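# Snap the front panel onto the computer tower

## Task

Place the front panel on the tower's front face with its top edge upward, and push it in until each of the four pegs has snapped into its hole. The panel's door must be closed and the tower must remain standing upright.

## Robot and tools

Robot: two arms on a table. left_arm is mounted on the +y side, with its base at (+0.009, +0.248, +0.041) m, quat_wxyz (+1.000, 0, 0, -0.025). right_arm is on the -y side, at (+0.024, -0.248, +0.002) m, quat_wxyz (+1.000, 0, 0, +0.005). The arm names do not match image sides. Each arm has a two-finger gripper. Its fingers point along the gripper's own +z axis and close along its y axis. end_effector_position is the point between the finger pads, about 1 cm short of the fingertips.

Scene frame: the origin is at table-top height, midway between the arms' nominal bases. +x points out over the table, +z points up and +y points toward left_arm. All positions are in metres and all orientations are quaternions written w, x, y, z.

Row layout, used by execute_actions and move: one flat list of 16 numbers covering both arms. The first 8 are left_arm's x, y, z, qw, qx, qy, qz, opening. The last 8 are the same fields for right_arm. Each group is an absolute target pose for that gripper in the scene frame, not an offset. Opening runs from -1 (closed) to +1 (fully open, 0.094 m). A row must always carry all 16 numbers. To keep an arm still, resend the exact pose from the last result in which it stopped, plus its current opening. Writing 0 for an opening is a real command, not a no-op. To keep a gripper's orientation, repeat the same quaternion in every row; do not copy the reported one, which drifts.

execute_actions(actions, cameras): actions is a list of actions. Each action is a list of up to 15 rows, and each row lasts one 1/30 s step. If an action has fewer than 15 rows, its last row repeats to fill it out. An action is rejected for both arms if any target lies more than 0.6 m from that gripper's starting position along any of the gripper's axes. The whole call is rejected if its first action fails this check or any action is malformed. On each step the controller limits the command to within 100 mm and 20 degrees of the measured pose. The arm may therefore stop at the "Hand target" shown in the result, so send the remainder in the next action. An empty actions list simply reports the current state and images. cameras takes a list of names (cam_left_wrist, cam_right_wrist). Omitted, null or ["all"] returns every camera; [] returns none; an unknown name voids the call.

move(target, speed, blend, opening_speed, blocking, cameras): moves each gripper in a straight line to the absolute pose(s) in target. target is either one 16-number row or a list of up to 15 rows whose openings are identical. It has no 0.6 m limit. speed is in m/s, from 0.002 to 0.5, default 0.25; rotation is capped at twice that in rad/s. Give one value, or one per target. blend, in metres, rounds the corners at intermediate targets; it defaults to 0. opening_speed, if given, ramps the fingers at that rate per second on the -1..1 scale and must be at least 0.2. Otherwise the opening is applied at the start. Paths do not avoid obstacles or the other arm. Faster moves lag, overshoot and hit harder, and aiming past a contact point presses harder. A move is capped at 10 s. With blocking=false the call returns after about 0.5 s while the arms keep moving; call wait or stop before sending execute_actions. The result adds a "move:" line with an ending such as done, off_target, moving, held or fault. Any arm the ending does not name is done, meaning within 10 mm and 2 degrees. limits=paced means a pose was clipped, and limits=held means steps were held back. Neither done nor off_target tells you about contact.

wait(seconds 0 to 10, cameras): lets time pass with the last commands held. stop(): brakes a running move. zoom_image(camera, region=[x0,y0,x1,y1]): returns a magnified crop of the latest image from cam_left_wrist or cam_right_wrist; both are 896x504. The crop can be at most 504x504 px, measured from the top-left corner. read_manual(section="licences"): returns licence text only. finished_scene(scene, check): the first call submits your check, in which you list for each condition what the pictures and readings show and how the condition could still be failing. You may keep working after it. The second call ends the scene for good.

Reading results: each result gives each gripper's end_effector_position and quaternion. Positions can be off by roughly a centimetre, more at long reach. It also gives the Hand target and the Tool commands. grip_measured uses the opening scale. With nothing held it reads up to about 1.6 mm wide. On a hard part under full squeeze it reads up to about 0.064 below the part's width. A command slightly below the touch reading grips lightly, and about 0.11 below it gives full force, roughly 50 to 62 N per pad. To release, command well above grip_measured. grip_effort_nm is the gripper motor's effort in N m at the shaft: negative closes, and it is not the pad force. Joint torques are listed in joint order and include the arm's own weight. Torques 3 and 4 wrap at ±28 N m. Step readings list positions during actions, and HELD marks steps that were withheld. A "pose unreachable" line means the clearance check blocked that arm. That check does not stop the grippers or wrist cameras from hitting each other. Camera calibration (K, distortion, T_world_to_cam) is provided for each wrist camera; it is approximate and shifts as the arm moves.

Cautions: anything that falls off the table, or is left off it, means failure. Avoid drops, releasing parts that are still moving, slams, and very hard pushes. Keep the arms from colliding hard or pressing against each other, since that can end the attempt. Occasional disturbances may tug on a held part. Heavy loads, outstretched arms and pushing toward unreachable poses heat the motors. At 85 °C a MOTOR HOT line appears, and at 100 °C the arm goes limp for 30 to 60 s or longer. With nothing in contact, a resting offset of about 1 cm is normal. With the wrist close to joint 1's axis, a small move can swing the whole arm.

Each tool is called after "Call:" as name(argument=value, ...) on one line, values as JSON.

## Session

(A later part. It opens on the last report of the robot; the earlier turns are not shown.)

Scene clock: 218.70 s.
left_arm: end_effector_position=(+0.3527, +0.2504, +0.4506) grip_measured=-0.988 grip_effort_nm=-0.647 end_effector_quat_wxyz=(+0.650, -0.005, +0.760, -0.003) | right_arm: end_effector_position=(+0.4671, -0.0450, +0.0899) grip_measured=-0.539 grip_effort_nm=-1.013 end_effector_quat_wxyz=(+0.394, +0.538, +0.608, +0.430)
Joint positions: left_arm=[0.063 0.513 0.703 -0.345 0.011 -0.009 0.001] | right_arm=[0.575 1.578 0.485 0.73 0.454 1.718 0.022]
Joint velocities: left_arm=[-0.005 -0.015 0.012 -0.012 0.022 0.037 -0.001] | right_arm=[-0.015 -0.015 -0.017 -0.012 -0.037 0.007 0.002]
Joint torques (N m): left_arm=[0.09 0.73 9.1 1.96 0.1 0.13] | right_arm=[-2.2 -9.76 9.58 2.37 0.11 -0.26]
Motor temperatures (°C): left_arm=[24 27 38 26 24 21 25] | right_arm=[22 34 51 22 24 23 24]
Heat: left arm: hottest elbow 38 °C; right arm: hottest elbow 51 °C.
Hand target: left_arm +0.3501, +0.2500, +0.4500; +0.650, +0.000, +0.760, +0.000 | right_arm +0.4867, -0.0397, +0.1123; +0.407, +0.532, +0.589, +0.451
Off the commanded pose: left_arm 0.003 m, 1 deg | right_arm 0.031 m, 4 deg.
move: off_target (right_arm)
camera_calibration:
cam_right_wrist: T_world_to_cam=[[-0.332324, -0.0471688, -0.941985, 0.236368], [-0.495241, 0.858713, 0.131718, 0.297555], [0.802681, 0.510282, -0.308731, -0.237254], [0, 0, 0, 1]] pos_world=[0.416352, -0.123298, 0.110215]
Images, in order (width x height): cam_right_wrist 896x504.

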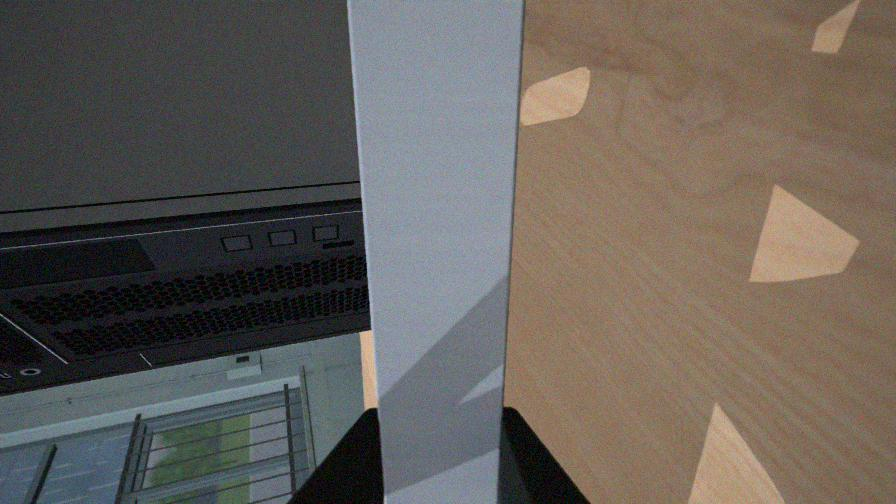

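Call:
move(target=[0.35, 0.35, 0.45, 0.65, 0, 0.76, 0, -1, 0.43, -0.08, 0.33, 0.407, 0.532, 0.59, 0.452, -0.75], speed=0.1)

Call:
move(target=[0.35, 0.35, 0.45, 0.65, 0, 0.76, 0, -1, 0.42, -0.18, 0.35, 0.595, -0.381, 0.595, 0.381, -0.75], speed=0.2)

Scene clock: 231.47 s.
left_arm: end_effector_position=(+0.3461, +0.3478, +0.4361) grip_measured=-0.989 grip_effort_nm=-0.657 end_effector_quat_wxyz=(+0.641, -0.010, +0.767, -0.014) | right_arm: end_effector_position=(+0.4137, -0.0829, +0.2621) grip_measured=-0.539 grip_effort_nm=-1.013 end_effector_quat_wxyz=(+0.388, +0.540, +0.627, +0.406)
Joint positions: left_arm=[0.594 0.586 0.703 -0.326 0.543 0.075 0.001] | right_arm=[0.566 0.913 0.6 -0.107 0.443 1.708 0.022]
Joint velocities: left_arm=[0.005 -0.015 0.007 -0.022 0.022 0.022 -0.001] | right_arm=[-0.015 -0.015 -0.002 -0.012 -0.022 0.051 0.001]
Joint torques (N m): left_arm=[0.56 0.67 11 2.67 0.17 0.14] | right_arm=[-2.49 -7.06 18.02 2.06 0.22 -0.18]
Motor temperatures (°C): left_arm=[24 27 38 26 24 21 25] | right_arm=[22 35 51 22 24 23 25]
Heat: left arm: hottest elbow 38 °C; right arm: hottest elbow 51 °C.
Hand target: left_arm +0.3479, +0.3514, +0.4497; +0.650, -0.003, +0.760, -0.003 | right_arm +0.4262, -0.0816, +0.3262; +0.407, +0.532, +0.589, +0.452
Off the commanded pose: left_arm 0.015 m, 2 deg | right_arm 0.070 m, 7 deg.
move: off_target (left_arm, right_arm)
camera_calibration:
cam_left_wrist: T_world_to_cam=[[-0.00219195, -0.999752, 0.0221595, 0.339853], [-0.577728, -0.0168212, -0.816056, 0.60137], [0.816226, -0.0145909, -0.577548, 0.0620923], [0, 0, 0, 1]] pos_world=[0.297492, 0.350791, 0.519081]
cam_right_wrist: T_world_to_cam=[[-0.377655, -0.0828252, -0.922235, 0.389674], [-0.49272, 0.861247, 0.124421, 0.282092], [0.783966, 0.501392, -0.366064, -0.0997659], [0, 0, 0, 1]] pos_world=[0.364368, -0.160654, 0.287752]

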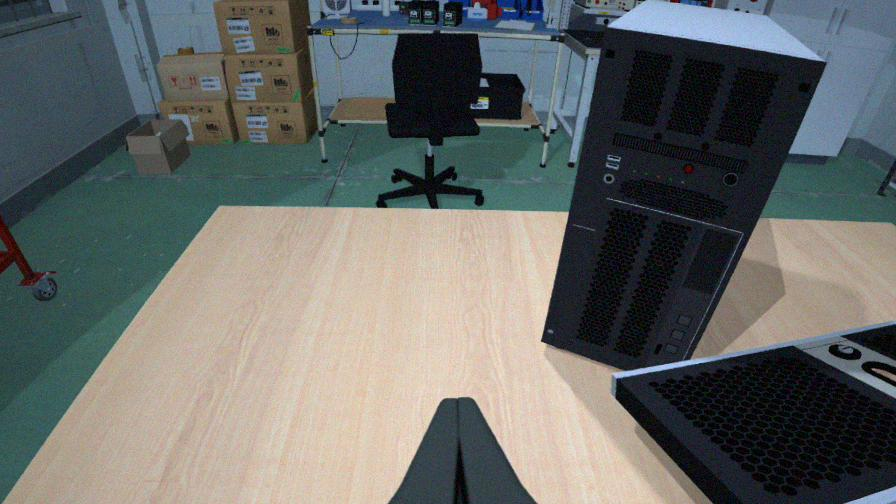

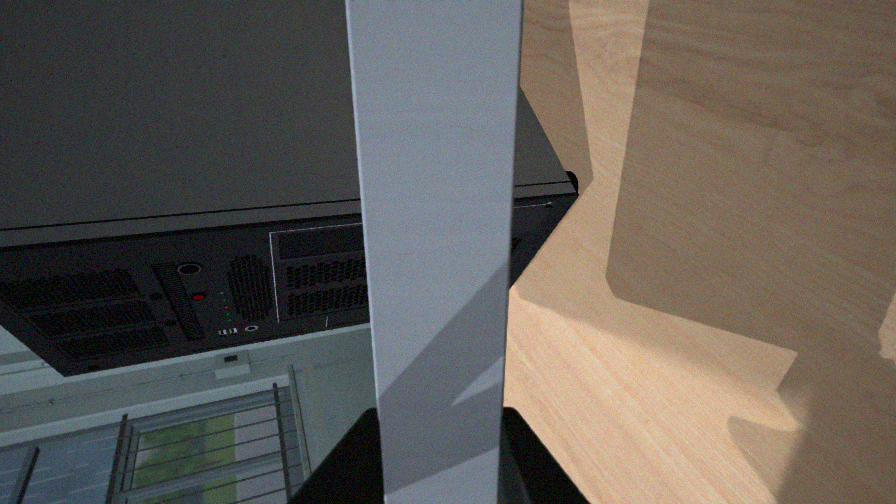

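Scene clock: 237.73 s.
left_arm: end_effector_position=(+0.3465, +0.3494, +0.4355) grip_measured=-0.989 grip_effort_nm=-0.652 end_effector_quat_wxyz=(+0.640, -0.011, +0.768, -0.009) | right_arm: end_effector_position=(+0.4113, -0.1680, +0.3126) grip_measured=-0.540 grip_effort_nm=-1.013 end_effector_quat_wxyz=(+0.573, -0.347, +0.614, +0.418)
Joint positions: left_arm=[0.594 0.588 0.703 -0.326 0.535 0.081 0.001] | right_arm=[-0.247 1.133 0.599 0.562 -1.381 0.143 0.022]
Joint velocities: left_arm=[-0.015 0.005 0.002 -0.002 -0.037 -0.051 -0.001] | right_arm=[-0.015 -0.005 0.002 -0.017 -0.037 -0.051 -0.002]
Joint torques (N m): left_arm=[-0.38 0.85 11.12 2.71 -0.01 0.11] | right_arm=[-1.85 -8 15.47 0.92 -0.01 -0.21]
Motor temperatures (°C): left_arm=[24 27 38 26 24 21 25] | right_arm=[22 35 51 22 24 23 25]
Heat: left arm: hottest elbow 38 °C; right arm: hottest elbow 51 °C.
Hand target: left_arm +0.3496, +0.3500, +0.4499; +0.650, +0.000, +0.760, +0.000 | right_arm +0.4203, -0.1747, +0.3516; +0.601, -0.373, +0.591, +0.388
Off the commanded pose: left_arm 0.015 m, 2 deg | right_arm 0.040 m, 7 deg.
move: off_target (left_arm, right_arm)
camera_calibration:
cam_left_wrist: T_world_to_cam=[[0.00503373, -0.999862, 0.015823, 0.341805], [-0.579394, -0.0158128, -0.814894, 0.60078], [0.815032, -0.00506579, -0.579394, 0.0593725], [0, 0, 0, 1]] pos_world=[0.297978, 0.351559, 0.518564]
cam_right_wrist: T_world_to_cam=[[0.897345, -0.424417, -0.121008, -0.403924], [-0.279205, -0.3336, -0.90042, 0.379674], [0.341785, 0.841773, -0.417853, 0.218484], [0, 0, 0, 1]] pos_world=[0.393792, -0.228687, 0.384282]

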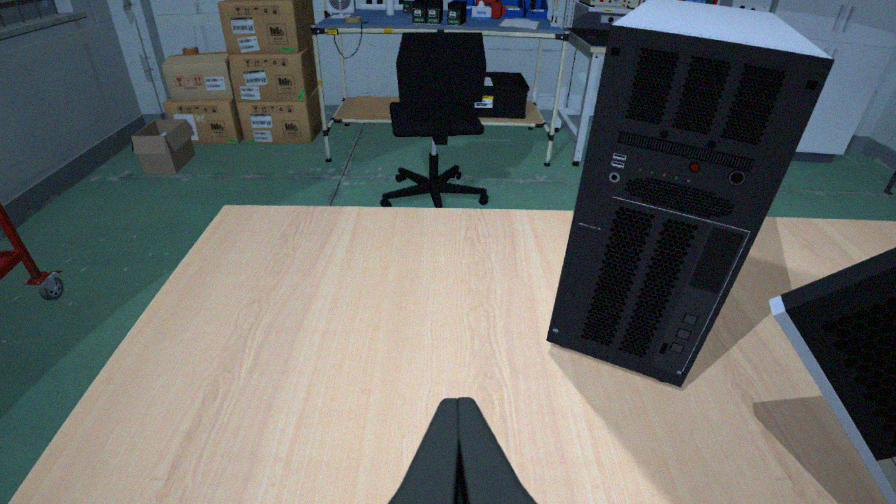

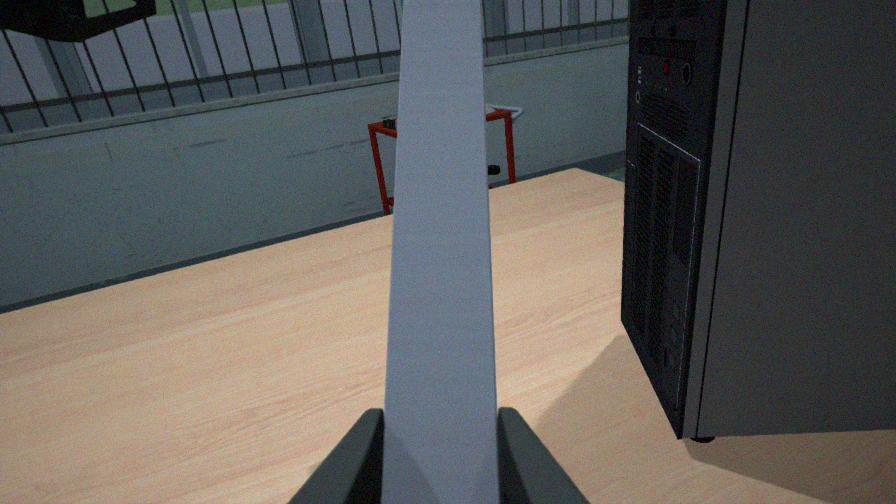

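Call:
move(target=[0.40, 0.32, 0.40, 0.65, 0, 0.76, 0, -1, 0.61, 0.075, 0.29, 0.595, -0.381, 0.595, 0.381, -0.75], speed=0.12)

Scene clock: 250.43 s.
left_arm: end_effector_position=(+0.3961, +0.3210, +0.4001) grip_measured=-0.989 grip_effort_nm=-0.652 end_effector_quat_wxyz=(+0.648, +0.003, +0.762, +0.006) | right_arm: end_effector_position=(+0.5985, +0.0614, +0.2820) grip_measured=-0.540 grip_effort_nm=-1.018 end_effector_quat_wxyz=(+0.582, -0.370, +0.613, +0.386)
Joint positions: left_arm=[0.372 0.696 0.627 -0.1 0.313 0.066 0.001] | right_arm=[0.288 1.685 1.098 0.55 -0.83 0.015 0.022]
Joint velocities: left_arm=[-0.005 -0.005 -0.017 -0.012 0.051 -0.007 0] | right_arm=[-0.005 0.005 -0.012 0.027 0.051 -0.007 0]
Joint torques (N m): left_arm=[-0.5 -0.44 9.42 2.81 -0.07 -0.09] | right_arm=[-0.15 -12.69 12.85 1.51 0.12 -0.32]
Motor temperatures (°C): left_arm=[24 27 39 26 24 21 25] | right_arm=[22 34 54 22 24 23 26]
Heat: left arm: hottest elbow 39 °C; right arm: hottest elbow 54 °C.
Hand target: left_arm +0.3994, +0.3196, +0.3994; +0.649, +0.001, +0.760, +0.001 | right_arm +0.6085, +0.0730, +0.2900; +0.594, -0.384, +0.597, +0.379
Off the commanded pose: left_arm 0.004 m, 1 deg | right_arm 0.020 m, 3 deg.
move: off_target (right_arm)
camera_calibration:
cam_left_wrist: T_world_to_cam=[[0.00336312, -0.999689, -0.0247282, 0.330581], [-0.562988, 0.0185442, -0.826257, 0.587323], [0.826459, 0.0167005, -0.56275, -0.0199169], [0, 0, 0, 1]] pos_world=[0.346004, 0.31992, 0.482246]
cam_right_wrist: T_world_to_cam=[[0.895189, -0.443143, -0.0475602, -0.496523], [-0.236556, -0.381983, -0.893381, 0.456408], [0.377728, 0.810996, -0.446775, -0.0628696], [0, 0, 0, 1]] pos_world=[0.576195, 0.00529652, 0.356043]

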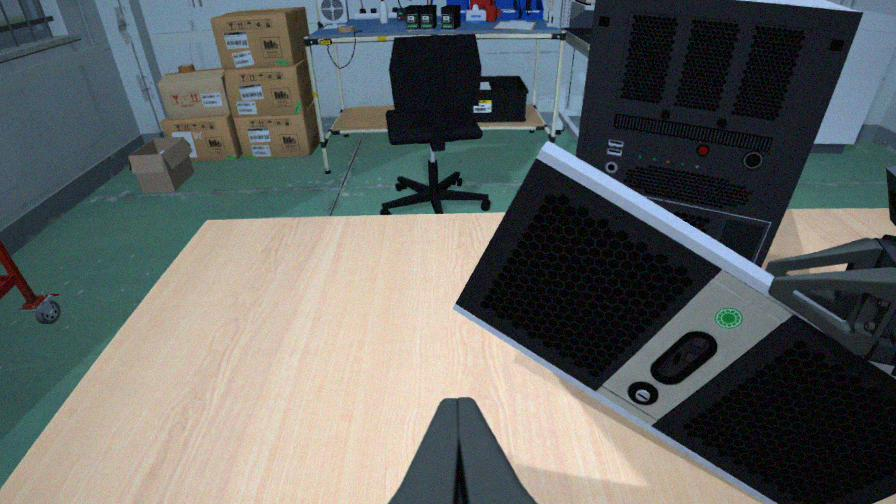

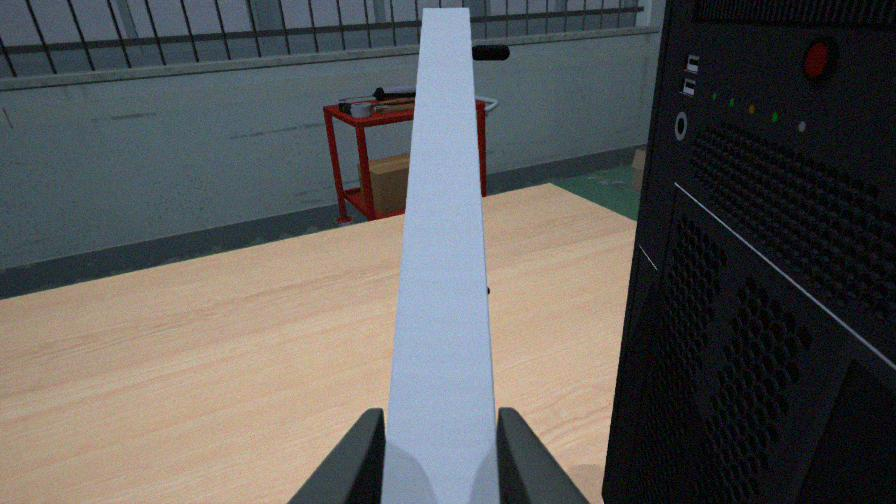

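Call:
move(target=[0.35, 0.42, 0.45, 0.65, 0, 0.76, 0, -1, 0.45, -0.12, 0.35, 0.542, -0.454, 0.542, 0.454, -0.75], speed=0.12)

Scene clock: 295.40 s.
left_arm: end_effector_position=(+0.3463, +0.4149, +0.4264) grip_measured=-0.989 grip_effort_nm=-0.662 end_effector_quat_wxyz=(+0.643, -0.012, +0.766, -0.016) | right_arm: end_effector_position=(+0.4539, -0.1137, +0.3327) grip_measured=-0.540 grip_effort_nm=-1.009 end_effector_quat_wxyz=(+0.531, -0.446, +0.549, +0.466)
Joint positions: left_arm=[0.839 0.726 0.728 -0.249 0.783 0.136 0.001] | right_arm=[-0.097 1.319 0.82 0.493 -1.488 0.033 0.022]
Joint velocities: left_arm=[0.005 -0.005 -0.012 -0.002 0.007 -0.022 0] | right_arm=[-0.015 0.005 -0.012 0.012 0.007 -0.037 0]
Joint torques (N m): left_arm=[0.97 -0.26 13.05 1.73 0.22 0.15] | right_arm=[-1.9 -11.81 10.06 1.43 -0.11 0.13]
Motor temperatures (°C): left_arm=[24 27 41 26 24 21 25] | right_arm=[22 36 54 22 24 23 26]
Heat: left arm: hottest elbow 41 °C; right arm: hottest elbow 54 °C.
Hand target: left_arm +0.3482, +0.4202, +0.4501; +0.651, -0.002, +0.759, -0.002 | right_arm +0.4506, -0.1178, +0.3504; +0.543, -0.453, +0.541, +0.455
Off the commanded pose: left_arm 0.024 m, 3 deg | right_arm 0.019 m, 2 deg.
move: off_target (left_arm, right_arm)
camera_calibration:
cam_left_wrist: T_world_to_cam=[[-0.00195022, -0.999607, 0.0279733, 0.40459], [-0.574285, -0.021781, -0.818366, 0.596457], [0.818653, -0.0176606, -0.574016, 0.0562498], [0, 0, 0, 1]] pos_world=[0.297276, 0.418415, 0.509091]
cam_right_wrist: T_world_to_cam=[[0.981841, -0.184437, -0.0443886, -0.453297], [-0.117952, -0.410274, -0.904302, 0.347169], [0.148575, 0.893117, -0.424579, 0.262405], [0, 0, 0, 1]] pos_world=[0.447028, -0.175528, 0.405236]

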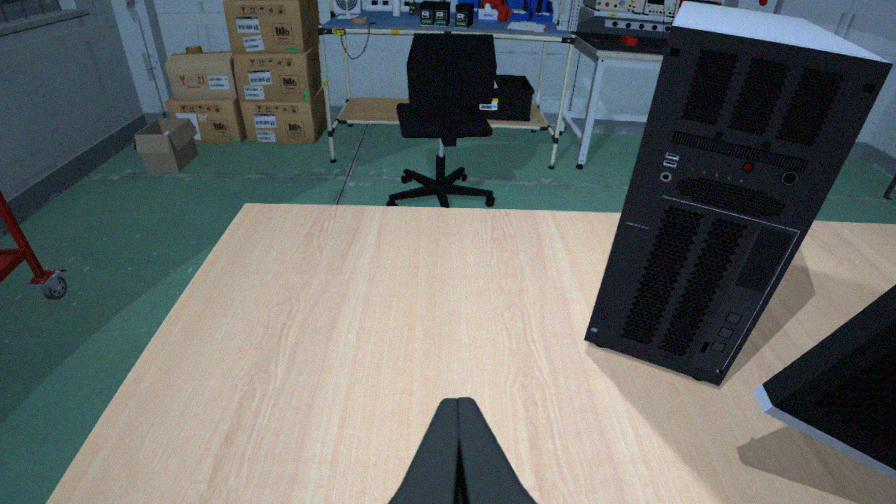

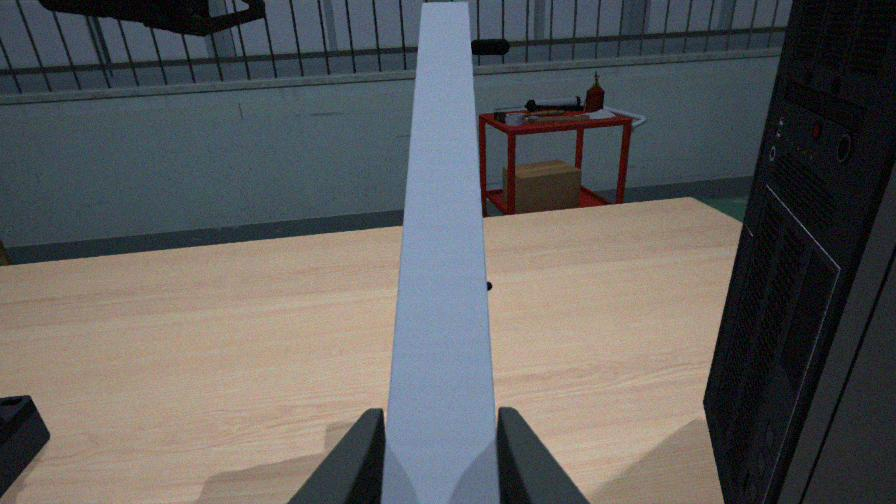

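Call:
move(target=[[0.45, 0.40, 0.45, 0.287,0.686,0.575,-0.343, -0.2, 0.45, -0.12, 0.35, 0.542, -0.454, 0.542, 0.454, -0.75],[0.518, 0.27, 0.41, 0.287,0.686,0.575,-0.343, -0.2, 0.45, -0.12, 0.35, 0.542, -0.454, 0.542, 0.454, -0.75]], speed=0.2)

Scene clock: 309.20 s.
left_arm: end_effector_position=(+0.5103, +0.2663, +0.4002) grip_measured=-0.202 grip_effort_nm=0.046 end_effector_quat_wxyz=(+0.376, +0.644, +0.636, -0.198) | right_arm: end_effector_position=(+0.4535, -0.1147, +0.3312) grip_measured=-0.540 grip_effort_nm=-1.013 end_effector_quat_wxyz=(+0.527, -0.442, +0.553, +0.471)
Joint positions: left_arm=[0.354 1.612 1.709 -1.679 0.879 1.894 0.038] | right_arm=[-0.1 1.319 0.82 0.477 -1.492 0.034 0.022]
Joint velocities: left_arm=[-0.015 0.005 -0.012 0.002 0.022 -0.037 0] | right_arm=[-0.005 -0.015 -0.002 0.022 0.022 -0.022 0.001]
Joint torques (N m): left_arm=[0.62 -11.22 11.15 0.36 0.82 -0.13] | right_arm=[-2.43 -11.99 10.21 0.9 -0.12 -0.18]
Motor temperatures (°C): left_arm=[24 27 43 26 24 21 25] | right_arm=[22 35 52 22 24 23 26]
Heat: left arm: hottest elbow 43 °C; right arm: hottest elbow 52 °C.
Hand target: left_arm +0.5190, +0.2698, +0.4084; +0.380, +0.642, +0.637, -0.193 | right_arm +0.4499, -0.1196, +0.3495; +0.543, -0.454, +0.542, +0.454
Off the commanded pose: left_arm 0.013 m, 21 deg; orientation clipped | right_arm 0.020 m, 3 deg.
joint sent to its limit (left arm) — joint 4 (wrist pitch), lower limit. The joint targets are off in orientation, not in position.
move: off_target (left_arm, right_arm); limits=paced
camera_calibration:
cam_left_wrist: T_world_to_cam=[[-0.966207, -0.0856554, -0.243119, 0.614303], [0.0171576, 0.919712, -0.39222, -0.057062], [0.257195, -0.383137, -0.887162, 0.413494], [0, 0, 0, 1]] pos_world=[0.488174, 0.263524, 0.493804]
cam_right_wrist: T_world_to_cam=[[0.98124, -0.182857, -0.0610792, -0.447134], [-0.132425, -0.409035, -0.902859, 0.351546], [0.140111, 0.89401, -0.425577, 0.267005], [0, 0, 0, 1]] pos_world=[0.447889, -0.176672, 0.403717]

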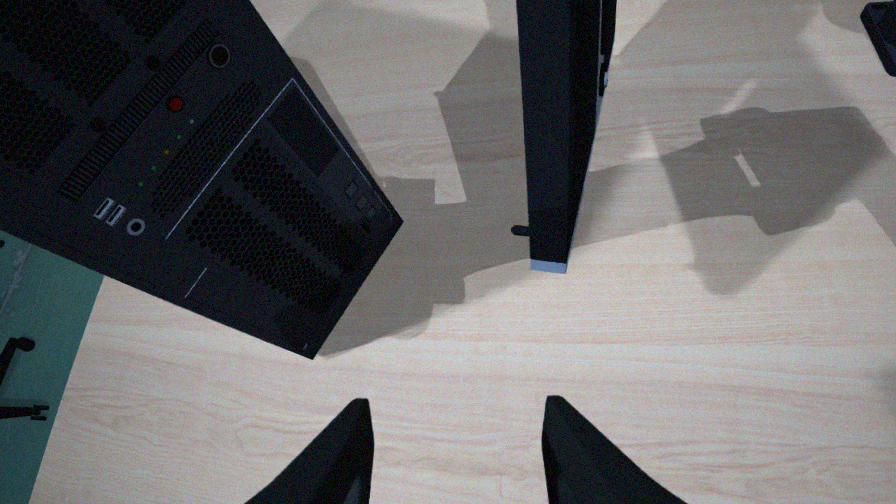

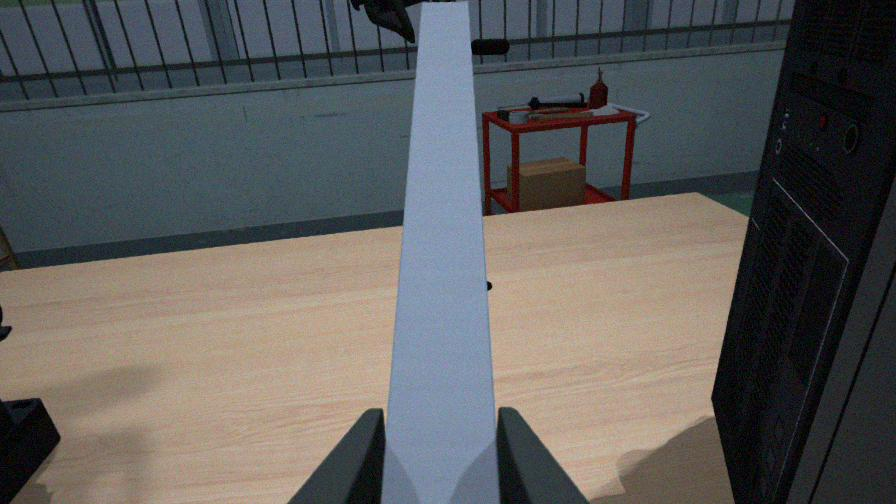

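Call:
move(target=[0.60, 0.27, 0.42, 0.287,0.686,0.575,-0.343, -0.2, 0.55, -0.12, 0.36, 0.542, -0.454, 0.542, 0.454, -0.75], speed=0.15)

Scene clock: 321.10 s.
left_arm: end_effector_position=(+0.5910, +0.2720, +0.4148) grip_measured=-0.202 grip_effort_nm=0.051 end_effector_quat_wxyz=(+0.399, +0.626, +0.640, -0.199) | right_arm: end_effector_position=(+0.5376, -0.1224, +0.3246) grip_measured=-0.540 grip_effort_nm=-1.018 end_effector_quat_wxyz=(+0.524, -0.432, +0.562, +0.473)
Joint positions: left_arm=[0.329 1.809 1.989 -1.679 0.923 1.792 0.038] | right_arm=[-0.1 1.535 1.032 0.457 -1.478 0.034 0.022]
Joint velocities: left_arm=[-0.005 0.015 -0.007 -0.022 -0.066 -0.081 0] | right_arm=[-0.015 -0.015 -0.002 0.012 -0.007 0.022 0]
Joint torques (N m): left_arm=[-0.44 -13.51 11.28 0.39 0.82 -0.12] | right_arm=[-0.79 -13.57 15.58 0.55 0.05 -0.11]
Motor temperatures (°C): left_arm=[24 27 43 26 25 21 25] | right_arm=[22 35 51 22 24 23 26]
Heat: left arm: hottest elbow 43 °C; right arm: hottest elbow 51 °C.
Hand target: left_arm +0.6003, +0.2706, +0.4183; +0.401, +0.625, +0.640, -0.199 | right_arm +0.5474, -0.1201, +0.3604; +0.543, -0.453, +0.541, +0.455
Off the commanded pose: left_arm 0.011 m, 23 deg; orientation clipped | right_arm 0.038 m, 5 deg.
joint sent to its limit (left arm) — joint 4 (wrist pitch), lower limit. The joint targets are off in orientation, not in position.
move: off_target (left_arm, right_arm); limits=paced
camera_calibration:
cam_left_wrist: T_world_to_cam=[[-0.957943, -0.132293, -0.254644, 0.708844], [-0.00990285, 0.902103, -0.431408, -0.0209511], [0.286787, -0.410743, -0.865473, 0.388896], [0, 0, 0, 1]] pos_world=[0.567295, 0.272411, 0.508043]
cam_right_wrist: T_world_to_cam=[[0.976749, -0.196542, -0.0856277, -0.522816], [-0.160473, -0.40542, -0.899935, 0.36814], [0.14216, 0.892752, -0.427533, 0.258653], [0, 0, 0, 1]] pos_world=[0.532967, -0.184417, 0.397117]

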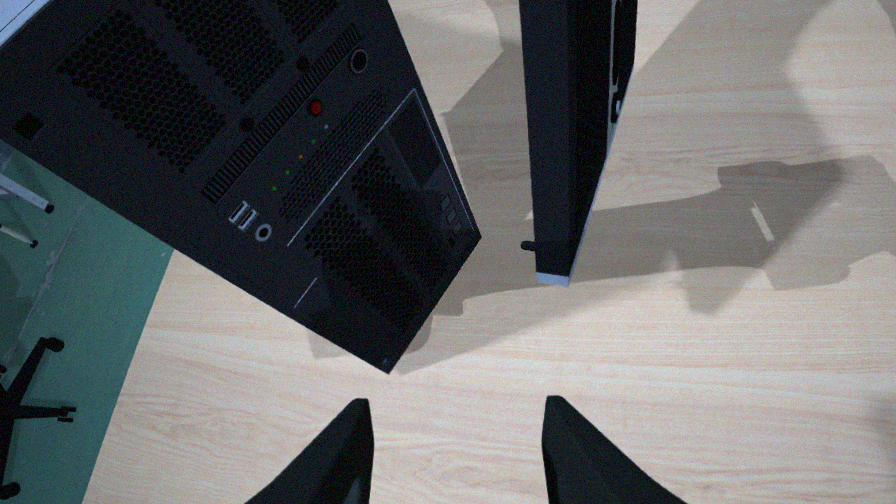

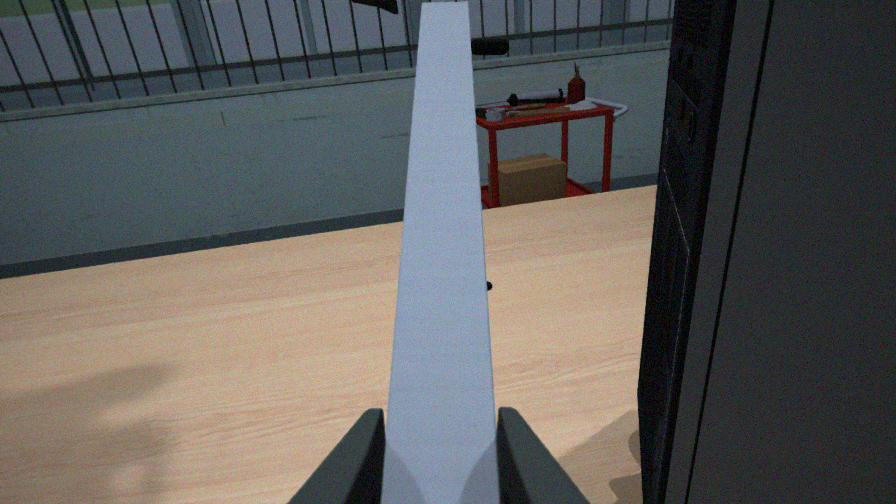

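Call:
move(target=[0.50, 0.32, 0.45, 0.5, 0.5, 0.5, -0.5, -1, 0.55, -0.10, 0.37, 0.542, -0.454, 0.542, 0.454, -0.75], speed=0.2, cameras=[])

Call:
move(target=[0.35, 0.15, 0.35, 0.70, 0.061, 0.70, -0.061, -1, 0.57, -0.04, 0.37, 0.542, -0.454, 0.542, 0.454, -0.75], speed=0.15)

Scene clock: 365.17 s.
left_arm: end_effector_position=(+0.5031, +0.3170, +0.4464) grip_measured=-0.989 grip_effort_nm=-0.662 end_effector_quat_wxyz=(+0.588, +0.394, +0.619, -0.341) | right_arm: end_effector_position=(+0.5415, -0.1071, +0.3248) grip_measured=-0.540 grip_effort_nm=-1.018 end_effector_quat_wxyz=(+0.517, -0.423, +0.571, +0.477)
Joint positions: left_arm=[0.54 1.596 1.556 -1.679 1.493 1.762 0.001] | right_arm=[-0.067 1.535 1.042 0.419 -1.439 0.033 0.022]
Joint velocities: left_arm=[0.005 -0.005 0.012 0.002 0.066 0.007 -0.001] | right_arm=[-0.005 -0.005 -0.012 -0.002 0.007 0.037 0.001]
Joint torques (N m): left_arm=[0.44 -12.69 7.8 0.13 0.95 -0.09] | right_arm=[-0.09 -14.8 15.65 1.05 0.02 -0.17]
Motor temperatures (°C): left_arm=[24 28 44 26 25 21 25] | right_arm=[22 36 58 22 24 23 27]
Heat: left arm: hottest elbow 44 °C; right arm: hottest elbow 58 °C.
Hand target: left_arm +0.4995, +0.3180, +0.4508; +0.587, +0.388, +0.622, -0.342 | right_arm +0.5467, -0.1007, +0.3694; +0.543, -0.453, +0.541, +0.455
Off the commanded pose: left_arm 0.006 m, 28 deg; orientation clipped | right_arm 0.047 m, 6 deg.
joint sent to its limit (left arm) — joint 4 (wrist pitch), lower limit. The joint targets are off in orientation, not in position.
move: off_target (left_arm, right_arm); limits=paced
No camera images: "cameras" was empty.

Scene clock: 369.73 s.
left_arm: end_effector_position=(+0.3505, +0.1511, +0.3502) grip_measured=-0.989 grip_effort_nm=-0.647 end_effector_quat_wxyz=(+0.700, +0.066, +0.709, -0.047) | right_arm: end_effector_position=(+0.5590, -0.0487, +0.3291) grip_measured=-0.540 grip_effort_nm=-1.023 end_effector_quat_wxyz=(+0.517, -0.429, +0.571, +0.471)
Joint positions: left_arm=[-0.334 0.558 0.358 0.186 -0.224 0.022 0.001] | right_arm=[0.051 1.57 1.102 0.385 -1.321 0.014 0.022]
Joint velocities: left_arm=[0.005 0.005 -0.002 -0.017 -0.022 -0.022 0.001] | right_arm=[-0.005 -0.015 0.002 -0.002 0.022 -0.066 0]
Joint torques (N m): left_arm=[-0.32 1.08 9.32 2.62 -0.11 -0.09] | right_arm=[-0.97 -14.21 16.1 1.06 0.02 -0.17]
Motor temperatures (°C): left_arm=[24 28 43 26 25 21 25] | right_arm=[22 36 58 22 24 23 27]
Heat: left arm: hottest elbow 43 °C; right arm: hottest elbow 58 °C.
Hand target: left_arm +0.3511, +0.1484, +0.3509; +0.702, +0.062, +0.707, -0.054 | right_arm +0.5668, -0.0414, +0.3694; +0.542, -0.454, +0.542, +0.454
Off the commanded pose: left_arm 0.001 m, 2 deg | right_arm 0.043 m, 6 deg.
move: off_target (right_arm); limits=paced
camera_calibration:
cam_left_wrist: T_world_to_cam=[[-0.157151, -0.986912, -0.0361575, 0.217974], [-0.425565, 0.100713, -0.899306, 0.488501], [0.891178, -0.125939, -0.435823, -0.0530107], [0, 0, 0, 1]] pos_world=[0.289386, 0.159247, 0.42409]
cam_right_wrist: T_world_to_cam=[[0.973972, -0.203562, -0.0997088, -0.522969], [-0.178267, -0.416211, -0.891622, 0.412267], [0.140001, 0.886189, -0.441666, 0.197236], [0, 0, 0, 1]] pos_world=[0.555237, -0.109655, 0.402554]

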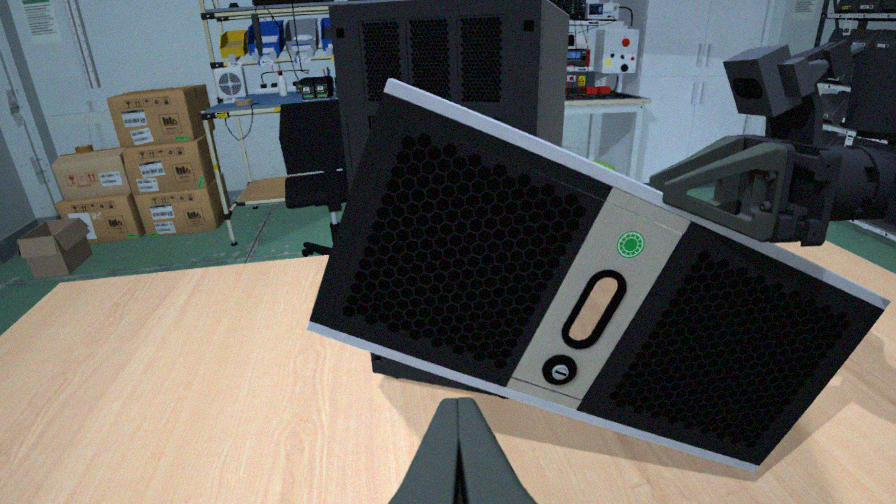

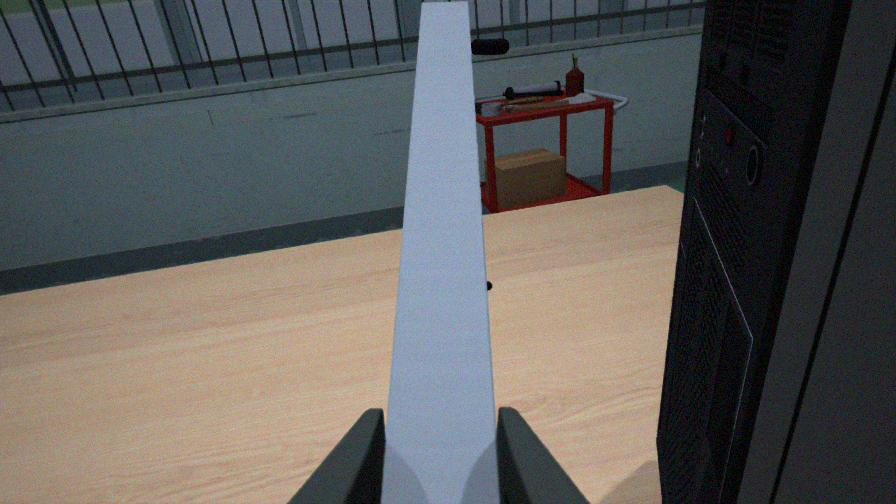

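Call:
move(target=[0.485, 0.028, 0.243, 0.538, -0.325, 0.664, -0.407, -1, 0.57, -0.04, 0.37, 0.542, -0.454, 0.542, 0.454, -0.75], speed=0.12)

Scene clock: 392.80 s.
left_arm: end_effector_position=(+0.4722, +0.0416, +0.2307) grip_measured=-0.989 grip_effort_nm=-0.642 end_effector_quat_wxyz=(+0.535, -0.322, +0.676, -0.391) | right_arm: end_effector_position=(+0.5592, -0.0485, +0.3289) grip_measured=-0.540 grip_effort_nm=-1.018 end_effector_quat_wxyz=(+0.517, -0.429, +0.571, +0.472)
Joint positions: left_arm=[-0.484 1.406 0.525 0.751 -0.343 -1.12 0.001] | right_arm=[0.051 1.571 1.103 0.385 -1.321 0.014 0.022]
Joint velocities: left_arm=[-0.005 -0.005 -0.012 -0.002 -0.007 -0.022 0] | right_arm=[-0.005 -0.015 -0.007 -0.017 -0.066 -0.007 -0.001]
Joint torques (N m): left_arm=[-0.62 -6.01 9.29 2.67 -0.14 -0.04] | right_arm=[-0.15 -13.51 16.05 1.33 0.07 -0.11]
Motor temperatures (°C): left_arm=[24 28 42 26 25 21 25] | right_arm=[22 36 60 22 24 23 27]
Heat: left arm: hottest elbow 42 °C; right arm: hottest elbow 60 °C.
Hand target: left_arm +0.4823, +0.0316, +0.2433; +0.538, -0.323, +0.664, -0.406 | right_arm +0.5668, -0.0407, +0.3697; +0.543, -0.453, +0.542, +0.455
Off the commanded pose: left_arm 0.022 m, 2 deg | right_arm 0.043 m, 6 deg.
move: off_target (left_arm, right_arm)
camera_calibration:
cam_left_wrist: T_world_to_cam=[[0.0170205, -0.496479, 0.867882, -0.186496], [-0.612962, -0.690945, -0.383239, 0.446261], [0.789929, -0.525456, -0.316083, -0.190599], [0, 0, 0, 1]] pos_world=[0.427275, 0.115599, 0.272637]
cam_right_wrist: T_world_to_cam=[[0.973934, -0.203567, -0.100067, -0.523013], [-0.178605, -0.41626, -0.891531, 0.41234], [0.139832, 0.886165, -0.441768, 0.197049], [0, 0, 0, 1]] pos_world=[0.555473, -0.109446, 0.402328]

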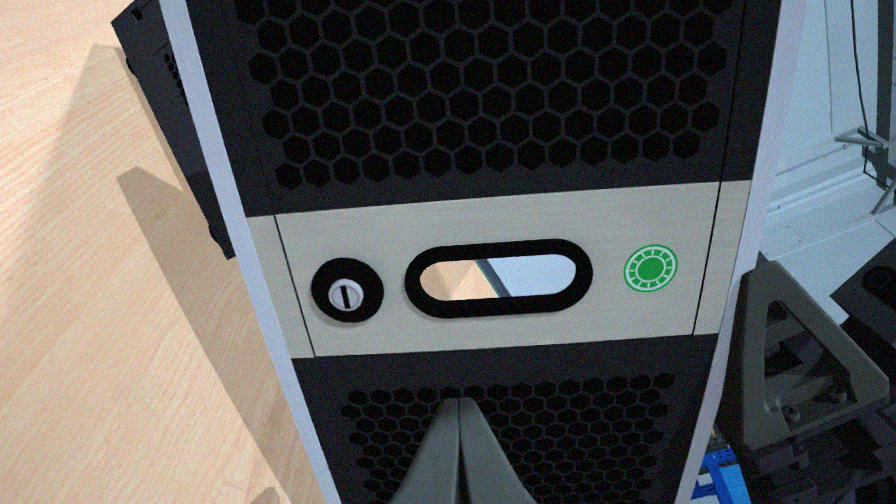

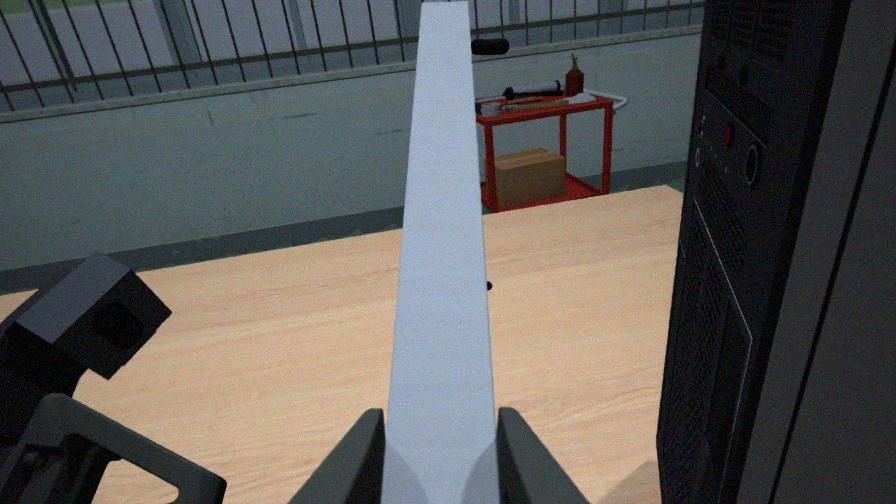

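Call:
move(target=[0.528, 0.008, 0.249, 0.538, -0.325, 0.664, -0.407, -1, 0.57, -0.04, 0.37, 0.542, -0.454, 0.542, 0.454, -0.75], speed=0.06, cameras=["cam_left_wrist"])

Scene clock: 404.37 s.
left_arm: end_effector_position=(+0.5163, +0.0151, +0.2422) grip_measured=-0.989 grip_effort_nm=-0.637 end_effector_quat_wxyz=(+0.538, -0.321, +0.669, -0.400) | right_arm: end_effector_position=(+0.5592, -0.0485, +0.3289) grip_measured=-0.540 grip_effort_nm=-1.018 end_effector_quat_wxyz=(+0.517, -0.429, +0.571, +0.472)
Joint positions: left_arm=[-0.484 1.511 0.665 0.74 -0.34 -1.123 0.001] | right_arm=[0.051 1.571 1.103 0.385 -1.321 0.014 0.022]
Joint velocities: left_arm=[-0.015 -0.005 -0.017 -0.002 0.051 -0.051 -0.001] | right_arm=[-0.005 -0.015 0.012 0.022 0.022 -0.051 0]
Joint torques (N m): left_arm=[-0.09 -7.77 9.54 1.89 0.07 -0.02] | right_arm=[-0.5 -14.74 16.16 1.31 0.07 -0.11]
Motor temperatures (°C): left_arm=[24 28 42 26 25 21 25] | right_arm=[22 37 61 22 24 23 27]
Heat: left arm: hottest elbow 42 °C; right arm: hottest elbow 61 °C.
Hand target: left_arm +0.5280, +0.0088, +0.2480; +0.538, -0.325, +0.663, -0.407 | right_arm +0.5669, -0.0409, +0.3697; +0.543, -0.453, +0.542, +0.455
Off the commanded pose: left_arm 0.015 m, 1 deg | right_arm 0.043 m, 6 deg.
move: off_target (left_arm, right_arm)
camera_calibration:
cam_left_wrist: T_world_to_cam=[[-0.00111125, -0.483325, 0.875441, -0.203065], [-0.607422, -0.695106, -0.384534, 0.456822], [0.794378, -0.532189, -0.29281, -0.243544], [0, 0, 0, 1]] pos_world=[0.470724, 0.0897815, 0.282122]
Images, in order (width x height): cam_left_wrist 896x504.

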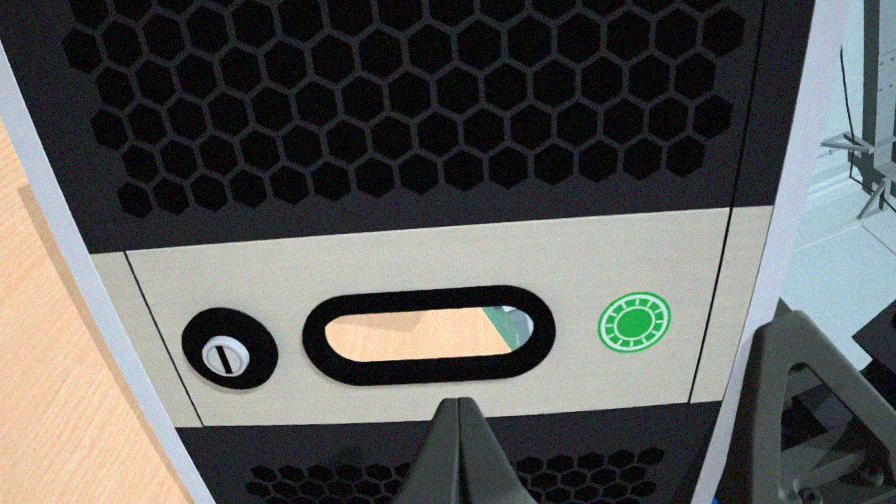

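Call:
move(target=[[0.500, 0.018, 0.249, 0.538, -0.325, 0.664, -0.407, -1, 0.57, -0.04, 0.37, 0.542, -0.454, 0.542, 0.454, -0.75],[0.525, 0.013, 0.245, 0.668, 0.240, 0.699, 0.093, -1, 0.57, -0.04, 0.37, 0.542, -0.454, 0.542, 0.454, -0.75]], speed=0.1, cameras=["cam_left_wrist"])

Scene clock: 434.40 s.
left_arm: end_effector_position=(+0.5110, +0.0166, +0.2361) grip_measured=-0.989 grip_effort_nm=-0.642 end_effector_quat_wxyz=(+0.660, +0.242, +0.706, +0.089) | right_arm: end_effector_position=(+0.5593, -0.0485, +0.3289) grip_measured=-0.540 grip_effort_nm=-1.018 end_effector_quat_wxyz=(+0.517, -0.429, +0.571, +0.471)
Joint positions: left_arm=[-0.484 1.507 0.648 0.739 -0.335 0.425 0.001] | right_arm=[0.051 1.571 1.103 0.385 -1.321 0.014 0.022]
Joint velocities: left_arm=[-0.005 0.005 0.002 0.022 -0.051 -0.037 0] | right_arm=[0.005 0.005 -0.002 0.002 -0.022 -0.022 0.001]
Joint torques (N m): left_arm=[0.79 -7.71 9.46 2.41 0.06 0.11] | right_arm=[-0.44 -14.39 15.9 1.26 0.04 -0.08]
Motor temperatures (°C): left_arm=[24 27 41 26 25 21 25] | right_arm=[22 38 63 22 24 23 27]
Heat: left arm: hottest elbow 41 °C; right arm: hottest elbow 63 °C.
Hand target: left_arm +0.5243, +0.0133, +0.2450; +0.668, +0.240, +0.699, +0.093 | right_arm +0.5669, -0.0409, +0.3697; +0.543, -0.453, +0.542, +0.455
Off the commanded pose: left_arm 0.017 m, 1 deg | right_arm 0.043 m, 6 deg.
move: off_target (left_arm, right_arm)
camera_calibration:
cam_left_wrist: T_world_to_cam=[[-0.222597, -0.86228, -0.454888, 0.236576], [-0.420766, 0.505873, -0.753027, 0.424051], [0.879435, 0.0237799, -0.475424, -0.249853], [0, 0, 0, 1]] pos_world=[0.450817, -0.00457988, 0.308151]
Images, in order (width x height): cam_left_wrist 896x504.

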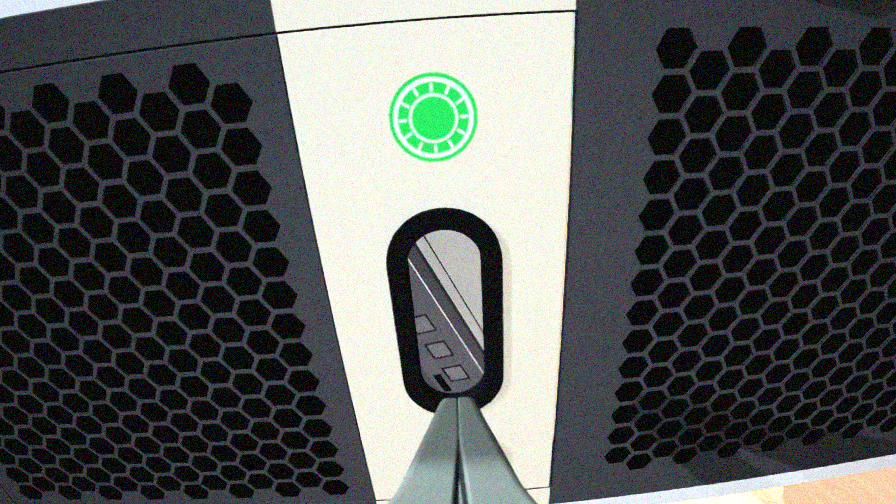

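Call:
move(target=[0.548, 0.0085, 0.246, 0.668, 0.240, 0.699, 0.093, -1, 0.57, -0.04, 0.37, 0.542, -0.454, 0.542, 0.454, -0.75], speed=0.06, cameras=["cam_left_wrist"])

Scene clock: 444.30 s.
left_arm: end_effector_position=(+0.5345, +0.0125, +0.2402) grip_measured=-0.989 grip_effort_nm=-0.647 end_effector_quat_wxyz=(+0.665, +0.239, +0.702, +0.088) | right_arm: end_effector_position=(+0.5593, -0.0485, +0.3289) grip_measured=-0.540 grip_effort_nm=-1.018 end_effector_quat_wxyz=(+0.517, -0.429, +0.571, +0.471)
Joint positions: left_arm=[-0.465 1.554 0.709 0.739 -0.316 0.427 0.001] | right_arm=[0.051 1.571 1.103 0.385 -1.321 0.014 0.022]
Joint velocities: left_arm=[-0.005 0.005 -0.017 -0.002 -0.022 0.095 -0.001] | right_arm=[-0.005 0.005 -0.017 -0.022 0.007 -0.051 0]
Joint torques (N m): left_arm=[0.79 -8.47 9.7 1.89 0.07 0.1] | right_arm=[-0.56 -14.39 16.14 1.4 0.01 -0.09]
Motor temperatures (°C): left_arm=[24 27 41 26 25 21 25] | right_arm=[22 38 63 22 24 23 27]
Heat: left arm: hottest elbow 41 °C; right arm: hottest elbow 63 °C.
Hand target: left_arm +0.5476, +0.0091, +0.2455; +0.668, +0.240, +0.699, +0.093 | right_arm +0.5669, -0.0409, +0.3697; +0.543, -0.453, +0.542, +0.455
Off the commanded pose: left_arm 0.015 m, 1 deg | right_arm 0.043 m, 6 deg.
move: off_target (left_arm, right_arm)
camera_calibration:
cam_left_wrist: T_world_to_cam=[[-0.216265, -0.8655, -0.451818, 0.23599], [-0.412913, 0.500426, -0.760971, 0.436865], [0.884722, 0.0219899, -0.465601, -0.273638], [0, 0, 0, 1]] pos_world=[0.473517, -0.00835185, 0.31166]
Images, in order (width x height): cam_left_wrist 896x504.

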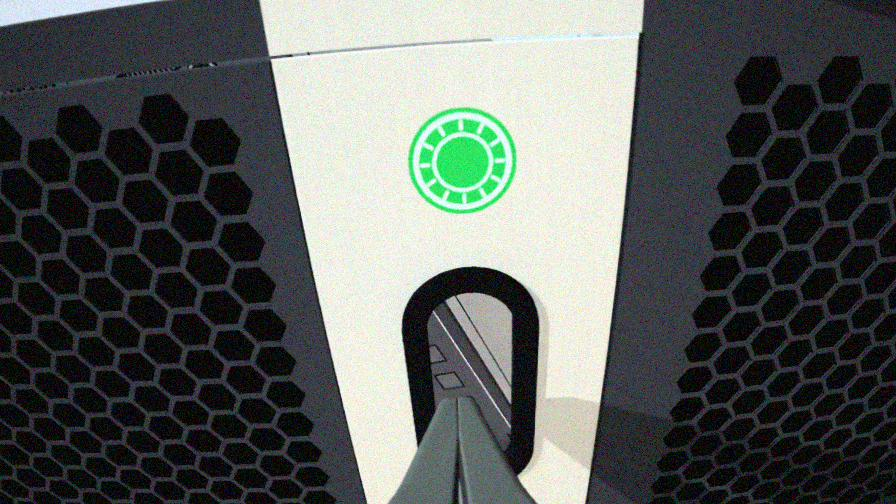

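Call:
move(target=[0.567, 0.002, 0.243, 0.668, 0.240, 0.699, 0.093, -1, 0.57, -0.04, 0.37, 0.542, -0.454, 0.542, 0.454, -0.75], speed=0.06, cameras=["cam_left_wrist"])

Scene clock: 451.03 s.
left_arm: end_effector_position=(+0.5532, +0.0053, +0.2380) grip_measured=-0.989 grip_effort_nm=-0.652 end_effector_quat_wxyz=(+0.665, +0.239, +0.702, +0.088) | right_arm: end_effector_position=(+0.5593, -0.0485, +0.3289) grip_measured=-0.540 grip_effort_nm=-1.018 end_effector_quat_wxyz=(+0.517, -0.429, +0.571, +0.471)
Joint positions: left_arm=[-0.457 1.604 0.763 0.736 -0.308 0.428 0.001] | right_arm=[0.051 1.571 1.103 0.385 -1.321 0.014 0.022]
Joint velocities: left_arm=[-0.005 -0.005 -0.002 0.002 -0.037 -0.066 -0.001] | right_arm=[0.005 0.005 -0.002 -0.002 0.007 -0.007 0.001]
Joint torques (N m): left_arm=[0.85 -9.35 9.74 1.87 0.09 0.11] | right_arm=[-0.79 -14.33 16.02 1.42 0.04 -0.1]
Motor temperatures (°C): left_arm=[24 28 41 26 25 21 25] | right_arm=[22 38 63 22 24 23 27]
Heat: left arm: hottest elbow 41 °C; right arm: hottest elbow 63 °C.
Hand target: left_arm +0.5666, +0.0026, +0.2428; +0.668, +0.240, +0.699, +0.093 | right_arm +0.5669, -0.0409, +0.3697; +0.543, -0.453, +0.542, +0.455
Off the commanded pose: left_arm 0.015 m, 1 deg | right_arm 0.043 m, 6 deg.
move: off_target (left_arm, right_arm)
camera_calibration:
cam_left_wrist: T_world_to_cam=[[-0.216621, -0.8654, -0.451839, 0.233053], [-0.41188, 0.500634, -0.761394, 0.446045], [0.885116, 0.0211697, -0.464889, -0.291494], [0, 0, 0, 1]] pos_world=[0.492207, -0.0154501, 0.309406]
Images, in order (width x height): cam_left_wrist 896x504.

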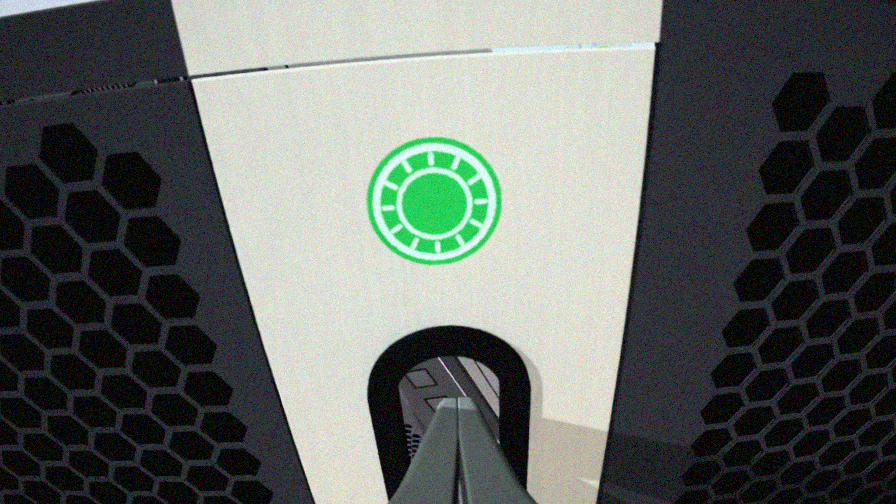

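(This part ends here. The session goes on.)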